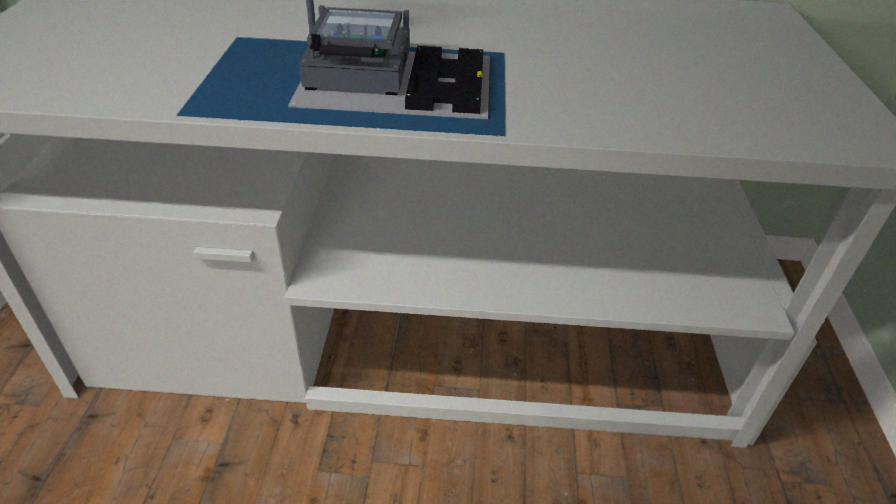

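move:
  target: {"side":"left","x":0.15,"y":0.35,"z":0.85,"quat_wxyz":[0.7373,0,-0.6756,0]}
  cameras: []

move:
  target: {"side":"left","x":0.21,"y":0.26,"z":1.08,"quat_wxyz":[0.7373,0,-0.6756,0]}
  cameras: []

move:
  target: {"side":"right","x":0.15,"y":-0.3,"z":0.85,"quat_wxyz":[0.9613,0.2756,0,0]}
  cameras: []

move:
  target: {"side":"right","x":0.29,"y":-0.10,"z":1.13,"quat_wxyz":[0.9613,0.2756,0,0]}
  cameras: []

move:
  joints: {"right_gripper_m":0.084,"left_gripper_m":0,"head_tilt_rad":0.75}
  cameras: ["head_camera"]

Scene clock: 121.27 s.
Joint torques (N m): left_arm=[1.99 5.91 3.65 -5.69 0.42 -1.54 -0.01] | right_arm=[6.94 -0.06 -0.39 2.55 -0.28 0.09 -0.02]
External joint torques (N m): left_arm=[0.14 -0.23 0.24 0.81 0.07 0.37 0.04] | right_arm=[-0.55 0.76 -0.2 -0.39 -0.24 -0.1 -0.02]
Motor temperatures (°C): left_arm=[29 31 29 32 38 34 40] | right_arm=[34 33 28 32 45 35 35]
Wrist force (N): left_arm=[-7.8 0.1 -4.2] | right_arm=[3.1 10.7 -12.7]
Wrist torque (N m): left_arm=[-0.03 -0.76 -0.14] | right_arm=[-0.05 0.90 0.52]
Wrist force, peak (N): left_arm=[-4.6 -0.4 -9.4] | right_arm=[3.0 11.3 -13.1]
move: done
base_odometry: x=-1.506 y=+0.661 heading=-2.482
lidar_m: 1.28 1.07 1.72 3.52 3.73 3.47 3.32 1.48 1.14 1.12 1.18 1.21
base_status: not commanded
joint_positions: torso_squat_rad=+0.350 torso_shift_rad=+0.000 torso_pitch_rad=+0.300 torso_yaw_rad=+0.000 left_shoulder_pitch_rad=+0.267 left_shoulder_roll_rad=+0.300 left_shoulder_yaw_rad=+0.001 left_elbow_rad=-1.304 left_forearm_roll_rad=+0.073 left_wrist_pitch_rad=-0.739 left_hand_roll_rad=+0.246 left_gripper_m=+0.100 right_shoulder_pitch_rad=+0.036 right_shoulder_roll_rad=-0.008 right_shoulder_yaw_rad=-0.002 right_elbow_rad=-0.181 right_forearm_roll_rad=-0.038 right_wrist_pitch_rad=-0.031 right_hand_roll_rad=+0.012 right_gripper_m=+0.099 head_pan_rad=+0.000 head_tilt_rad=+0.450
joint_status: all done
wheel_motors_off: 0
motor_effort: left_wheel=+4(4) right_wheel=+6(6)
chest: x=-0.1366 y=-0.0007 z=+1.2337 quat_wxyz=(+0.989, +0.000, +0.149, +0.000) (m; base frame)
left_hand: x=+0.1500 y=+0.3500 z=+0.8501 quat_wxyz=(+0.737, +0.000, -0.676, +0.000) (m; base frame)
left_hand_status: reached (checked arc, planned for 1.5 s): 0 mm and 0.1 deg off.
right_hand: x=-0.2717 y=-0.2280 z=+0.5619 quat_wxyz=(+0.998, -0.007, +0.061, -0.019) (m; base frame)
pictures: none
No camera images: "cameras" was empty.

Scene clock: 123.13 s.
Joint torques (N m): left_arm=[1.32 1.01 1.2 -9.55 0.08 -2.03 -0.22] | right_arm=[7.24 0.14 -0.34 2.57 -0.25 0.1 -0.02]
External joint torques (N m): left_arm=[0.67 -1.17 -0.72 0.99 0.12 -0.08 -0.17] | right_arm=[-0.26 0.96 -0.16 -0.37 -0.21 -0.09 -0.01]
Motor temperatures (°C): left_arm=[29 31 29 32 38 34 40] | right_arm=[34 33 28 32 45 35 35]
Wrist force (N): left_arm=[-8.0 0.1 -4.2] | right_arm=[3.1 11.0 -12.7]
Wrist torque (N m): left_arm=[-0.03 -0.78 -0.14] | right_arm=[-0.09 0.91 0.52]
Wrist force, peak (N): left_arm=[-8.8 -0.1 -4.6] | right_arm=[3.1 11.3 -12.8]
move: done
base_odometry: x=-1.506 y=+0.661 heading=-2.482
lidar_m: 1.29 1.07 1.72 3.52 3.73 3.47 3.32 1.50 1.15 1.11 1.18 1.20
base_status: not commanded
joint_positions: torso_squat_rad=+0.350 torso_shift_rad=+0.000 torso_pitch_rad=+0.300 torso_yaw_rad=+0.000 left_shoulder_pitch_rad=+0.457 left_shoulder_roll_rad=+0.182 left_shoulder_yaw_rad=-0.026 left_elbow_rad=-2.474 left_forearm_roll_rad=+0.041 left_wrist_pitch_rad=+0.243 left_hand_roll_rad=+0.155 left_gripper_m=+0.100 right_shoulder_pitch_rad=+0.036 right_shoulder_roll_rad=-0.008 right_shoulder_yaw_rad=-0.002 right_elbow_rad=-0.181 right_forearm_roll_rad=-0.038 right_wrist_pitch_rad=-0.031 right_hand_roll_rad=+0.012 right_gripper_m=+0.099 head_pan_rad=+0.000 head_tilt_rad=+0.450
joint_status: all done
wheel_motors_off: 0
motor_effort: left_wheel=+3(4) right_wheel=+6(7)
chest: x=-0.1366 y=-0.0007 z=+1.2337 quat_wxyz=(+0.989, +0.000, +0.149, +0.000) (m; base frame)
left_hand: x=+0.2100 y=+0.2600 z=+1.0801 quat_wxyz=(+0.737, +0.000, -0.676, +0.000) (m; base frame)
left_hand_status: reached (checked arc, planned for 1.5 s): 0 mm and 0.0 deg off.
right_hand: x=-0.2717 y=-0.2280 z=+0.5619 quat_wxyz=(+0.998, -0.007, +0.061, -0.019) (m; base frame)
pictures: none
No camera images: "cameras" was empty.

Scene clock: 125.93 s.
Joint torques (N m): left_arm=[1.17 1.31 0.96 -9.52 0.13 -2.12 -0.15] | right_arm=[-11.89 -10.23 -4.6 0.28 -0.33 -0.7 0.38]
External joint torques (N m): left_arm=[0.52 -0.87 -0.96 1.03 0.17 -0.17 -0.09] | right_arm=[1.07 2.17 0.49 -0.27 0.05 0.07 0.38]
Motor temperatures (°C): left_arm=[29 31 29 32 38 34 40] | right_arm=[34 33 28 32 45 35 35]
Wrist force (N): left_arm=[-8.1 0.1 -4.3] | right_arm=[2.2 7.9 -11.7]
Wrist torque (N m): left_arm=[-0.03 -0.81 -0.15] | right_arm=[0.06 0.80 0.51]
Wrist force, peak (N): left_arm=[-8.4 0.0 -4.5] | right_arm=[0.3 12.2 -13.0]
move: done
base_odometry: x=-1.506 y=+0.661 heading=-2.482
lidar_m: 1.28 1.07 1.72 3.51 3.72 3.47 3.32 1.49 1.14 1.12 1.17 1.21
base_status: not commanded
joint_positions: torso_squat_rad=+0.350 torso_shift_rad=+0.000 torso_pitch_rad=+0.300 torso_yaw_rad=+0.000 left_shoulder_pitch_rad=+0.458 left_shoulder_roll_rad=+0.182 left_shoulder_yaw_rad=-0.026 left_elbow_rad=-2.474 left_forearm_roll_rad=+0.041 left_wrist_pitch_rad=+0.243 left_hand_roll_rad=+0.155 left_gripper_m=+0.100 right_shoulder_pitch_rad=-1.317 right_shoulder_roll_rad=-1.352 right_shoulder_yaw_rad=+2.094 right_elbow_rad=-1.549 right_forearm_roll_rad=+0.127 right_wrist_pitch_rad=-0.485 right_hand_roll_rad=-2.367 right_gripper_m=+0.099 head_pan_rad=+0.000 head_tilt_rad=+0.450
joint_status: all done
wheel_motors_off: 0
motor_effort: left_wheel=+2(4) right_wheel=+9(10)
chest: x=-0.1366 y=-0.0007 z=+1.2337 quat_wxyz=(+0.989, +0.000, +0.149, +0.000) (m; base frame)
left_hand: x=+0.2100 y=+0.2600 z=+1.0801 quat_wxyz=(+0.737, +0.000, -0.676, +0.000) (m; base frame)
right_hand: x=+0.1502 y=-0.3003 z=+0.8502 quat_wxyz=(+0.961, +0.276, -0.001, +0.000) (m; base frame)
right_hand_status: reached (checked arc, planned for 2.4 s): 0 mm and 0.1 deg off.
pictures: none
No camera images: "cameras" was empty.

Scene clock: 127.53 s.
Joint torques (N m): left_arm=[0.9 1.23 1.23 -9.49 0.08 -2.01 -0.16] | right_arm=[-16.03 -3.36 -8.37 2.72 -1.3 -0.29 0.11]
External joint torques (N m): left_arm=[0.25 -0.95 -0.69 1.05 0.13 -0.06 -0.11] | right_arm=[2.88 1.31 1.48 -0.43 -0.19 0.01 0.09]
Motor temperatures (°C): left_arm=[29 31 29 32 38 34 40] | right_arm=[34 33 28 32 45 35 35]
Wrist force (N): left_arm=[-8.2 -0.1 -4.2] | right_arm=[0.7 6.6 -10.4]
Wrist torque (N m): left_arm=[0.00 -0.80 -0.15] | right_arm=[0.11 0.70 0.50]
Wrist force, peak (N): left_arm=[-8.2 -0.1 -4.5] | right_arm=[1.4 7.4 -12.1]
move: short
base_odometry: x=-1.506 y=+0.661 heading=-2.482
lidar_m: 1.29 1.07 1.72 3.51 3.72 3.47 3.31 1.49 1.14 1.12 1.18 1.20
base_status: not commanded
joint_positions: torso_squat_rad=+0.350 torso_shift_rad=+0.000 torso_pitch_rad=+0.300 torso_yaw_rad=+0.000 left_shoulder_pitch_rad=+0.458 left_shoulder_roll_rad=+0.182 left_shoulder_yaw_rad=-0.026 left_elbow_rad=-2.474 left_forearm_roll_rad=+0.041 left_wrist_pitch_rad=+0.243 left_hand_roll_rad=+0.155 left_gripper_m=+0.100 right_shoulder_pitch_rad=-2.072 right_shoulder_roll_rad=-1.328 right_shoulder_yaw_rad=+2.094 right_elbow_rad=-1.707 right_forearm_roll_rad=-0.038 right_wrist_pitch_rad=-0.685 right_hand_roll_rad=-2.705 right_gripper_m=+0.099 head_pan_rad=+0.000 head_tilt_rad=+0.450
joint_status: all done
wheel_motors_off: 0
motor_effort: left_wheel=+2(3) right_wheel=+9(10)
chest: x=-0.1366 y=-0.0007 z=+1.2337 quat_wxyz=(+0.989, +0.000, +0.149, +0.000) (m; base frame)
left_hand: x=+0.2099 y=+0.2601 z=+1.0801 quat_wxyz=(+0.737, +0.000, -0.676, +0.000) (m; base frame)
right_hand: x=+0.2902 y=-0.0999 z=+1.1301 quat_wxyz=(+0.887, +0.447, -0.077, +0.084) (m; base frame)
right_hand_status: short (checked arc, as near as the solve gets, planned for 1.1 s): 0 mm and 25.1 deg off. The place is met; only the turn is off.
pictures: none
No camera images: "cameras" was empty.

Scene clock: 129.23 s.
Joint torques (N m): left_arm=[0.9 1.22 1.38 -9.5 0.06 -1.95 -0.21] | right_arm=[-16.01 -3.4 -8.52 2.71 -1.09 -0.36 0.22]
External joint torques (N m): left_arm=[0.25 -0.96 -0.54 1.04 0.1 0.01 -0.15] | right_arm=[2.9 1.27 1.32 -0.44 0.02 -0.06 0.2]
Motor temperatures (°C): left_arm=[29 31 29 32 38 34 40] | right_arm=[34 33 28 32 45 35 35]
Wrist force (N): left_arm=[-8.2 -0.2 -4.3] | right_arm=[0.7 6.3 -10.1]
Wrist torque (N m): left_arm=[0.01 -0.80 -0.14] | right_arm=[0.15 0.70 0.51]
Wrist force, peak (N): left_arm=[-8.4 -0.2 -4.4] | right_arm=[0.7 6.5 -10.5]
move: done
base_odometry: x=-1.506 y=+0.661 heading=-2.482
lidar_m: 1.29 1.07 1.72 3.52 3.73 3.46 3.31 1.48 1.14 1.12 1.18 1.21
base_status: not commanded
joint_positions: torso_squat_rad=+0.350 torso_shift_rad=+0.000 torso_pitch_rad=+0.300 torso_yaw_rad=+0.000 left_shoulder_pitch_rad=+0.458 left_shoulder_roll_rad=+0.182 left_shoulder_yaw_rad=-0.026 left_elbow_rad=-2.474 left_forearm_roll_rad=+0.041 left_wrist_pitch_rad=+0.243 left_hand_roll_rad=+0.155 left_gripper_m=+0.000 right_shoulder_pitch_rad=-2.072 right_shoulder_roll_rad=-1.328 right_shoulder_yaw_rad=+2.094 right_elbow_rad=-1.707 right_forearm_roll_rad=-0.038 right_wrist_pitch_rad=-0.685 right_hand_roll_rad=-2.705 right_gripper_m=+0.084 head_pan_rad=+0.000 head_tilt_rad=+0.750
joint_status: all done
wheel_motors_off: 0
motor_effort: left_wheel=+1(3) right_wheel=+8(8)
chest: x=-0.1366 y=-0.0007 z=+1.2337 quat_wxyz=(+0.989, +0.000, +0.149, +0.000) (m; base frame)
left_hand: x=+0.2099 y=+0.2601 z=+1.0801 quat_wxyz=(+0.737, +0.000, -0.676, +0.000) (m; base frame)
right_hand: x=+0.2902 y=-0.0999 z=+1.1301 quat_wxyz=(+0.887, +0.447, -0.077, +0.084) (m; base frame)
pictures: head_camera
camera_calibration:
head_camera: T_world_to_cam=[[0.0348518, -0.99875, 0.0358295, -0.0513446], [-0.846234, -0.0485644, -0.530593, 0.763608], [0.53167, -0.011828, -0.846869, 1.17012], [0, 0, 0, 1]] pos_world=[0.0258607, -0.000356017, 1.39795]

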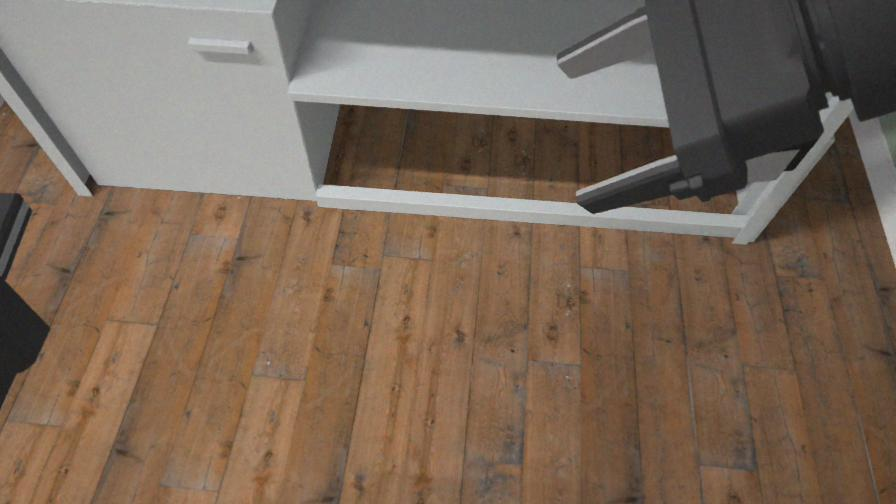

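move:
  joints: {"right_shoulder_pitch_rad":0.3,"right_shoulder_roll_rad":-0.6,"right_shoulder_yaw_rad":0,"right_elbow_rad":-1.9,"right_forearm_roll_rad":0,"right_wrist_pitch_rad":1.2,"right_hand_roll_rad":0}
  cameras: []

move:
  target: {"side":"right","x":0.29,"y":-0.10,"z":1.13,"quat_wxyz":[0.9613,0.2756,0,0]}
  cameras: ["head_camera"]

Scene clock: 139.73 s.
Joint torques (N m): left_arm=[0.97 1.26 1.41 -9.44 0.04 -2 -0.14] | right_arm=[-0.45 -8.52 -6.59 -6.5 1.06 -0.32 -0.38]
External joint torques (N m): left_arm=[0.32 -0.92 -0.51 1.11 0.08 -0.04 -0.09] | right_arm=[-1.65 1.85 -0.19 0.42 -0.13 -0.25 -0.37]
Motor temperatures (°C): left_arm=[29 31 29 32 38 34 40] | right_arm=[34 33 28 32 45 35 35]
Wrist force (N): left_arm=[-7.9 0.1 -4.4] | right_arm=[2.0 14.0 -12.5]
Wrist torque (N m): left_arm=[0.00 -0.77 -0.14] | right_arm=[-0.26 0.84 0.52]
Wrist force, peak (N): left_arm=[-8.3 -0.1 -4.5] | right_arm=[2.0 14.0 -12.5]
move: done
base_odometry: x=-1.506 y=+0.661 heading=-2.482
lidar_m: 1.28 1.07 1.72 3.52 3.72 3.46 3.32 1.49 1.14 1.12 1.17 1.20
base_status: not commanded
joint_positions: torso_squat_rad=+0.350 torso_shift_rad=+0.000 torso_pitch_rad=+0.300 torso_yaw_rad=+0.000 left_shoulder_pitch_rad=+0.458 left_shoulder_roll_rad=+0.182 left_shoulder_yaw_rad=-0.026 left_elbow_rad=-2.474 left_forearm_roll_rad=+0.041 left_wrist_pitch_rad=+0.243 left_hand_roll_rad=+0.155 left_gripper_m=+0.000 right_shoulder_pitch_rad=+0.300 right_shoulder_roll_rad=-0.600 right_shoulder_yaw_rad=+0.000 right_elbow_rad=-1.900 right_forearm_roll_rad=+0.000 right_wrist_pitch_rad=+1.200 right_hand_roll_rad=+0.000 right_gripper_m=+0.084 head_pan_rad=+0.000 head_tilt_rad=+0.750
joint_status: all done
wheel_motors_off: 0
motor_effort: left_wheel=+1(3) right_wheel=+7(9)
chest: x=-0.1366 y=-0.0007 z=+1.2337 quat_wxyz=(+0.989, +0.000, +0.149, +0.000) (m; base frame)
left_hand: x=+0.2100 y=+0.2600 z=+1.0801 quat_wxyz=(+0.737, +0.000, -0.676, +0.000) (m; base frame)
right_hand: x=+0.0439 y=-0.4835 z=+0.8080 quat_wxyz=(+0.956, -0.260, -0.041, +0.134) (m; base frame)
pictures: none
No camera images: "cameras" was empty.

Scene clock: 141.77 s.
Joint torques (N m): left_arm=[0.65 1.11 1.21 -9.54 0.06 -1.96 -0.19] | right_arm=[-17.19 -8.89 -5.55 -4.06 -0.24 -1.14 0.36]
External joint torques (N m): left_arm=[0 -1.07 -0.7 1 0.11 0 -0.13] | right_arm=[3.39 0.01 1.05 1.57 0.28 -0.3 0.35]
Motor temperatures (°C): left_arm=[29 31 29 32 38 34 40] | right_arm=[34 33 28 32 45 35 35]
Wrist force (N): left_arm=[-7.9 -0.4 -4.3] | right_arm=[2.2 7.6 -12.0]
Wrist torque (N m): left_arm=[0.01 -0.76 -0.15] | right_arm=[0.13 0.82 0.51]
Wrist force, peak (N): left_arm=[-8.3 -0.3 -4.5] | right_arm=[2.5 13.8 -12.2]
move: done
base_odometry: x=-1.506 y=+0.661 heading=-2.482
lidar_m: 1.29 1.08 1.72 3.52 3.73 3.46 3.31 1.50 1.15 1.12 1.18 1.20
base_status: not commanded
joint_positions: torso_squat_rad=+0.350 torso_shift_rad=+0.000 torso_pitch_rad=+0.300 torso_yaw_rad=+0.000 left_shoulder_pitch_rad=+0.458 left_shoulder_roll_rad=+0.182 left_shoulder_yaw_rad=-0.026 left_elbow_rad=-2.474 left_forearm_roll_rad=+0.041 left_wrist_pitch_rad=+0.243 left_hand_roll_rad=+0.155 left_gripper_m=+0.000 right_shoulder_pitch_rad=-1.088 right_shoulder_roll_rad=-0.611 right_shoulder_yaw_rad=+0.092 right_elbow_rad=-1.672 right_forearm_roll_rad=-1.311 right_wrist_pitch_rad=+1.919 right_hand_roll_rad=-0.852 right_gripper_m=+0.084 head_pan_rad=+0.000 head_tilt_rad=+0.750
joint_status: all done
wheel_motors_off: 0
motor_effort: left_wheel=+0(3) right_wheel=+7(9)
chest: x=-0.1366 y=-0.0007 z=+1.2337 quat_wxyz=(+0.989, +0.000, +0.149, +0.000) (m; base frame)
left_hand: x=+0.2100 y=+0.2601 z=+1.0801 quat_wxyz=(+0.737, +0.000, -0.676, +0.000) (m; base frame)
right_hand: x=+0.2900 y=-0.0999 z=+1.1304 quat_wxyz=(+0.961, +0.276, -0.001, +0.000) (m; base frame)
right_hand_status: reached (checked arc, planned for 1.7 s): 0 mm and 0.1 deg off.
pictures: head_camera
camera_calibration:
head_camera: T_world_to_cam=[[0.0348541, -0.998749, 0.0358483, -0.0513548], [-0.846252, -0.0485759, -0.530564, 0.763587], [0.531642, -0.0118444, -0.846887, 1.17013], [0, 0, 0, 1]] pos_world=[0.0258881, -0.000339207, 1.39794]

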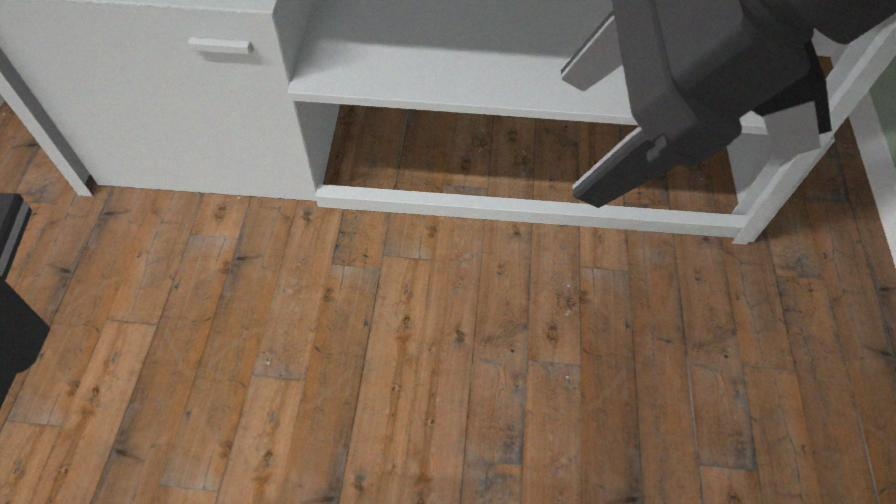

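move:
  base: {"turn_rad_s":0.2,"for_s":0.4}
  cameras: []

move:
  base: {"x_m_s":0.25,"for_s":2.9}
  cameras: []

move:
  base: {"turn_rad_s":-0.2,"for_s":0.5}
  cameras: ["head_camera"]

Scene clock: 150.13 s.
Joint torques (N m): left_arm=[0.74 1.12 1.36 -9.44 0.03 -1.99 -0.21] | right_arm=[-17.6 -8.71 -5.43 -4.13 -0.32 -1.09 0.38]
External joint torques (N m): left_arm=[0.09 -1.06 -0.56 1.1 0.08 -0.03 -0.15] | right_arm=[2.98 0.2 1.17 1.49 0.2 -0.24 0.38]
Motor temperatures (°C): left_arm=[29 31 29 32 38 34 40] | right_arm=[34 34 28 32 45 35 35]
Wrist force (N): left_arm=[-7.8 -0.1 -4.6] | right_arm=[1.9 7.7 -12.1]
Wrist torque (N m): left_arm=[0.00 -0.76 -0.15] | right_arm=[0.11 0.80 0.52]
Wrist force, peak (N): left_arm=[-8.4 -0.2 -4.4] | right_arm=[2.2 7.9 -12.4]
move: done
base_odometry: x=-1.506 y=+0.661 heading=-2.402
lidar_m: 1.08 1.08 1.72 3.52 3.84 3.46 2.82 1.40 1.13 1.12 1.22 1.20
base_status: done (sent for 0.4 of 0.4 s)
joint_positions: torso_squat_rad=+0.350 torso_shift_rad=+0.000 torso_pitch_rad=+0.300 torso_yaw_rad=+0.000 left_shoulder_pitch_rad=+0.458 left_shoulder_roll_rad=+0.182 left_shoulder_yaw_rad=-0.026 left_elbow_rad=-2.474 left_forearm_roll_rad=+0.041 left_wrist_pitch_rad=+0.243 left_hand_roll_rad=+0.155 left_gripper_m=+0.000 right_shoulder_pitch_rad=-1.088 right_shoulder_roll_rad=-0.611 right_shoulder_yaw_rad=+0.092 right_elbow_rad=-1.672 right_forearm_roll_rad=-1.311 right_wrist_pitch_rad=+1.919 right_hand_roll_rad=-0.852 right_gripper_m=+0.084 head_pan_rad=+0.000 head_tilt_rad=+0.750
joint_status: not commanded
wheel_motors_off: 0
motor_effort: left_wheel=+0(17) right_wheel=+5(23)
chest: x=-0.1366 y=-0.0007 z=+1.2337 quat_wxyz=(+0.989, +0.000, +0.149, +0.000) (m; base frame)
left_hand: x=+0.2100 y=+0.2600 z=+1.0801 quat_wxyz=(+0.737, +0.000, -0.676, +0.000) (m; base frame)
right_hand: x=+0.2899 y=-0.0999 z=+1.1304 quat_wxyz=(+0.961, +0.276, -0.001, +0.000) (m; base frame)
pictures: none
No camera images: "cameras" was empty.

Scene clock: 153.97 s.
Joint torques (N m): left_arm=[0.82 1.11 1.09 -9.51 0.07 -2.03 -0.29] | right_arm=[-18.04 -8.81 -5.7 -4.48 -0.4 -1.01 0.32]
External joint torques (N m): left_arm=[0.17 -1.07 -0.83 1.03 0.11 -0.07 -0.23] | right_arm=[2.54 0.1 0.9 1.14 0.12 -0.16 0.32]
Motor temperatures (°C): left_arm=[29 31 29 33 38 34 40] | right_arm=[34 34 28 32 45 35 35]
Wrist force (N): left_arm=[-7.8 -0.1 -4.3] | right_arm=[2.0 7.9 -12.1]
Wrist torque (N m): left_arm=[-0.03 -0.77 -0.14] | right_arm=[0.08 0.82 0.51]
Wrist force, peak (N): left_arm=[-8.3 -0.1 -4.6] | right_arm=[2.5 7.9 -12.3]
move: done
base_odometry: x=-2.042 y=+0.172 heading=-2.402
lidar_m: 0.79 0.41 0.46 2.82 3.73 4.13 3.11 1.53 1.23 0.84 0.86 0.95
base_status: done (sent for 2.9 of 2.9 s)
joint_positions: torso_squat_rad=+0.350 torso_shift_rad=+0.000 torso_pitch_rad=+0.300 torso_yaw_rad=+0.000 left_shoulder_pitch_rad=+0.458 left_shoulder_roll_rad=+0.182 left_shoulder_yaw_rad=-0.026 left_elbow_rad=-2.474 left_forearm_roll_rad=+0.041 left_wrist_pitch_rad=+0.243 left_hand_roll_rad=+0.155 left_gripper_m=+0.000 right_shoulder_pitch_rad=-1.088 right_shoulder_roll_rad=-0.611 right_shoulder_yaw_rad=+0.092 right_elbow_rad=-1.672 right_forearm_roll_rad=-1.310 right_wrist_pitch_rad=+1.919 right_hand_roll_rad=-0.852 right_gripper_m=+0.084 head_pan_rad=+0.000 head_tilt_rad=+0.750
joint_status: not commanded
wheel_motors_off: 0
motor_effort: left_wheel=+0(28) right_wheel=-4(28)
chest: x=-0.1366 y=-0.0007 z=+1.2337 quat_wxyz=(+0.989, +0.000, +0.149, +0.000) (m; base frame)
left_hand: x=+0.2100 y=+0.2600 z=+1.0800 quat_wxyz=(+0.737, +0.000, -0.676, +0.000) (m; base frame)
right_hand: x=+0.2900 y=-0.0999 z=+1.1303 quat_wxyz=(+0.961, +0.276, -0.001, +0.000) (m; base frame)
pictures: none
No camera images: "cameras" was empty.

Scene clock: 155.20 s.
Joint torques (N m): left_arm=[0.75 1.14 1.38 -9.52 0.08 -1.95 -0.15] | right_arm=[-18.1 -8.62 -5.48 -4.42 -0.46 -0.96 0.33]
External joint torques (N m): left_arm=[0.1 -1.04 -0.53 1.02 0.12 0.01 -0.1] | right_arm=[2.48 0.29 1.12 1.2 0.06 -0.12 0.32]
Motor temperatures (°C): left_arm=[29 31 29 33 38 34 40] | right_arm=[34 34 28 32 45 35 35]
Wrist force (N): left_arm=[-8.1 -0.3 -4.4] | right_arm=[2.0 7.8 -12.0]
Wrist torque (N m): left_arm=[0.02 -0.80 -0.14] | right_arm=[0.09 0.82 0.51]
Wrist force, peak (N): left_arm=[-8.3 0.0 -4.6] | right_arm=[2.4 8.3 -12.2]
move: done
base_odometry: x=-2.042 y=+0.172 heading=-2.502
lidar_m: 0.93 0.41 0.41 1.36 3.58 4.14 3.95 1.66 1.26 1.22 0.84 0.96
base_status: done (sent for 0.5 of 0.5 s)
joint_positions: torso_squat_rad=+0.350 torso_shift_rad=+0.000 torso_pitch_rad=+0.300 torso_yaw_rad=+0.000 left_shoulder_pitch_rad=+0.458 left_shoulder_roll_rad=+0.182 left_shoulder_yaw_rad=-0.026 left_elbow_rad=-2.474 left_forearm_roll_rad=+0.041 left_wrist_pitch_rad=+0.243 left_hand_roll_rad=+0.155 left_gripper_m=+0.000 right_shoulder_pitch_rad=-1.088 right_shoulder_roll_rad=-0.611 right_shoulder_yaw_rad=+0.092 right_elbow_rad=-1.672 right_forearm_roll_rad=-1.310 right_wrist_pitch_rad=+1.919 right_hand_roll_rad=-0.852 right_gripper_m=+0.084 head_pan_rad=+0.000 head_tilt_rad=+0.750
joint_status: not commanded
wheel_motors_off: 0
motor_effort: left_wheel=+0(22) right_wheel=-6(25)
chest: x=-0.1366 y=-0.0007 z=+1.2337 quat_wxyz=(+0.989, +0.000, +0.149, +0.000) (m; base frame)
left_hand: x=+0.2100 y=+0.2600 z=+1.0801 quat_wxyz=(+0.737, +0.000, -0.676, +0.000) (m; base frame)
right_hand: x=+0.2899 y=-0.0999 z=+1.1303 quat_wxyz=(+0.961, +0.276, -0.001, +0.000) (m; base frame)
pictures: head_camera
camera_calibration:
head_camera: T_world_to_cam=[[0.0348479, -0.998752, 0.0357904, -0.0513179], [-0.846272, -0.0485395, -0.530535, 0.763551], [0.53161, -0.0118004, -0.846907, 1.17014], [0, 0, 0, 1]] pos_world=[0.0259012, -0.000383213, 1.39793]

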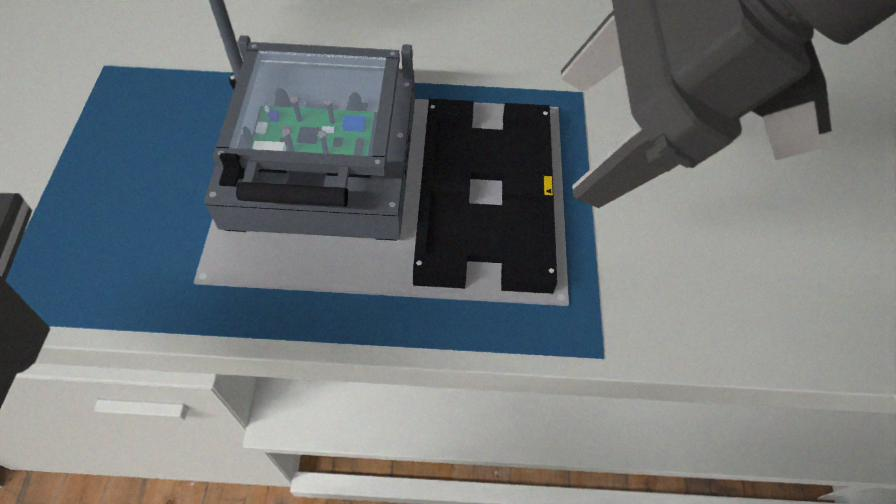

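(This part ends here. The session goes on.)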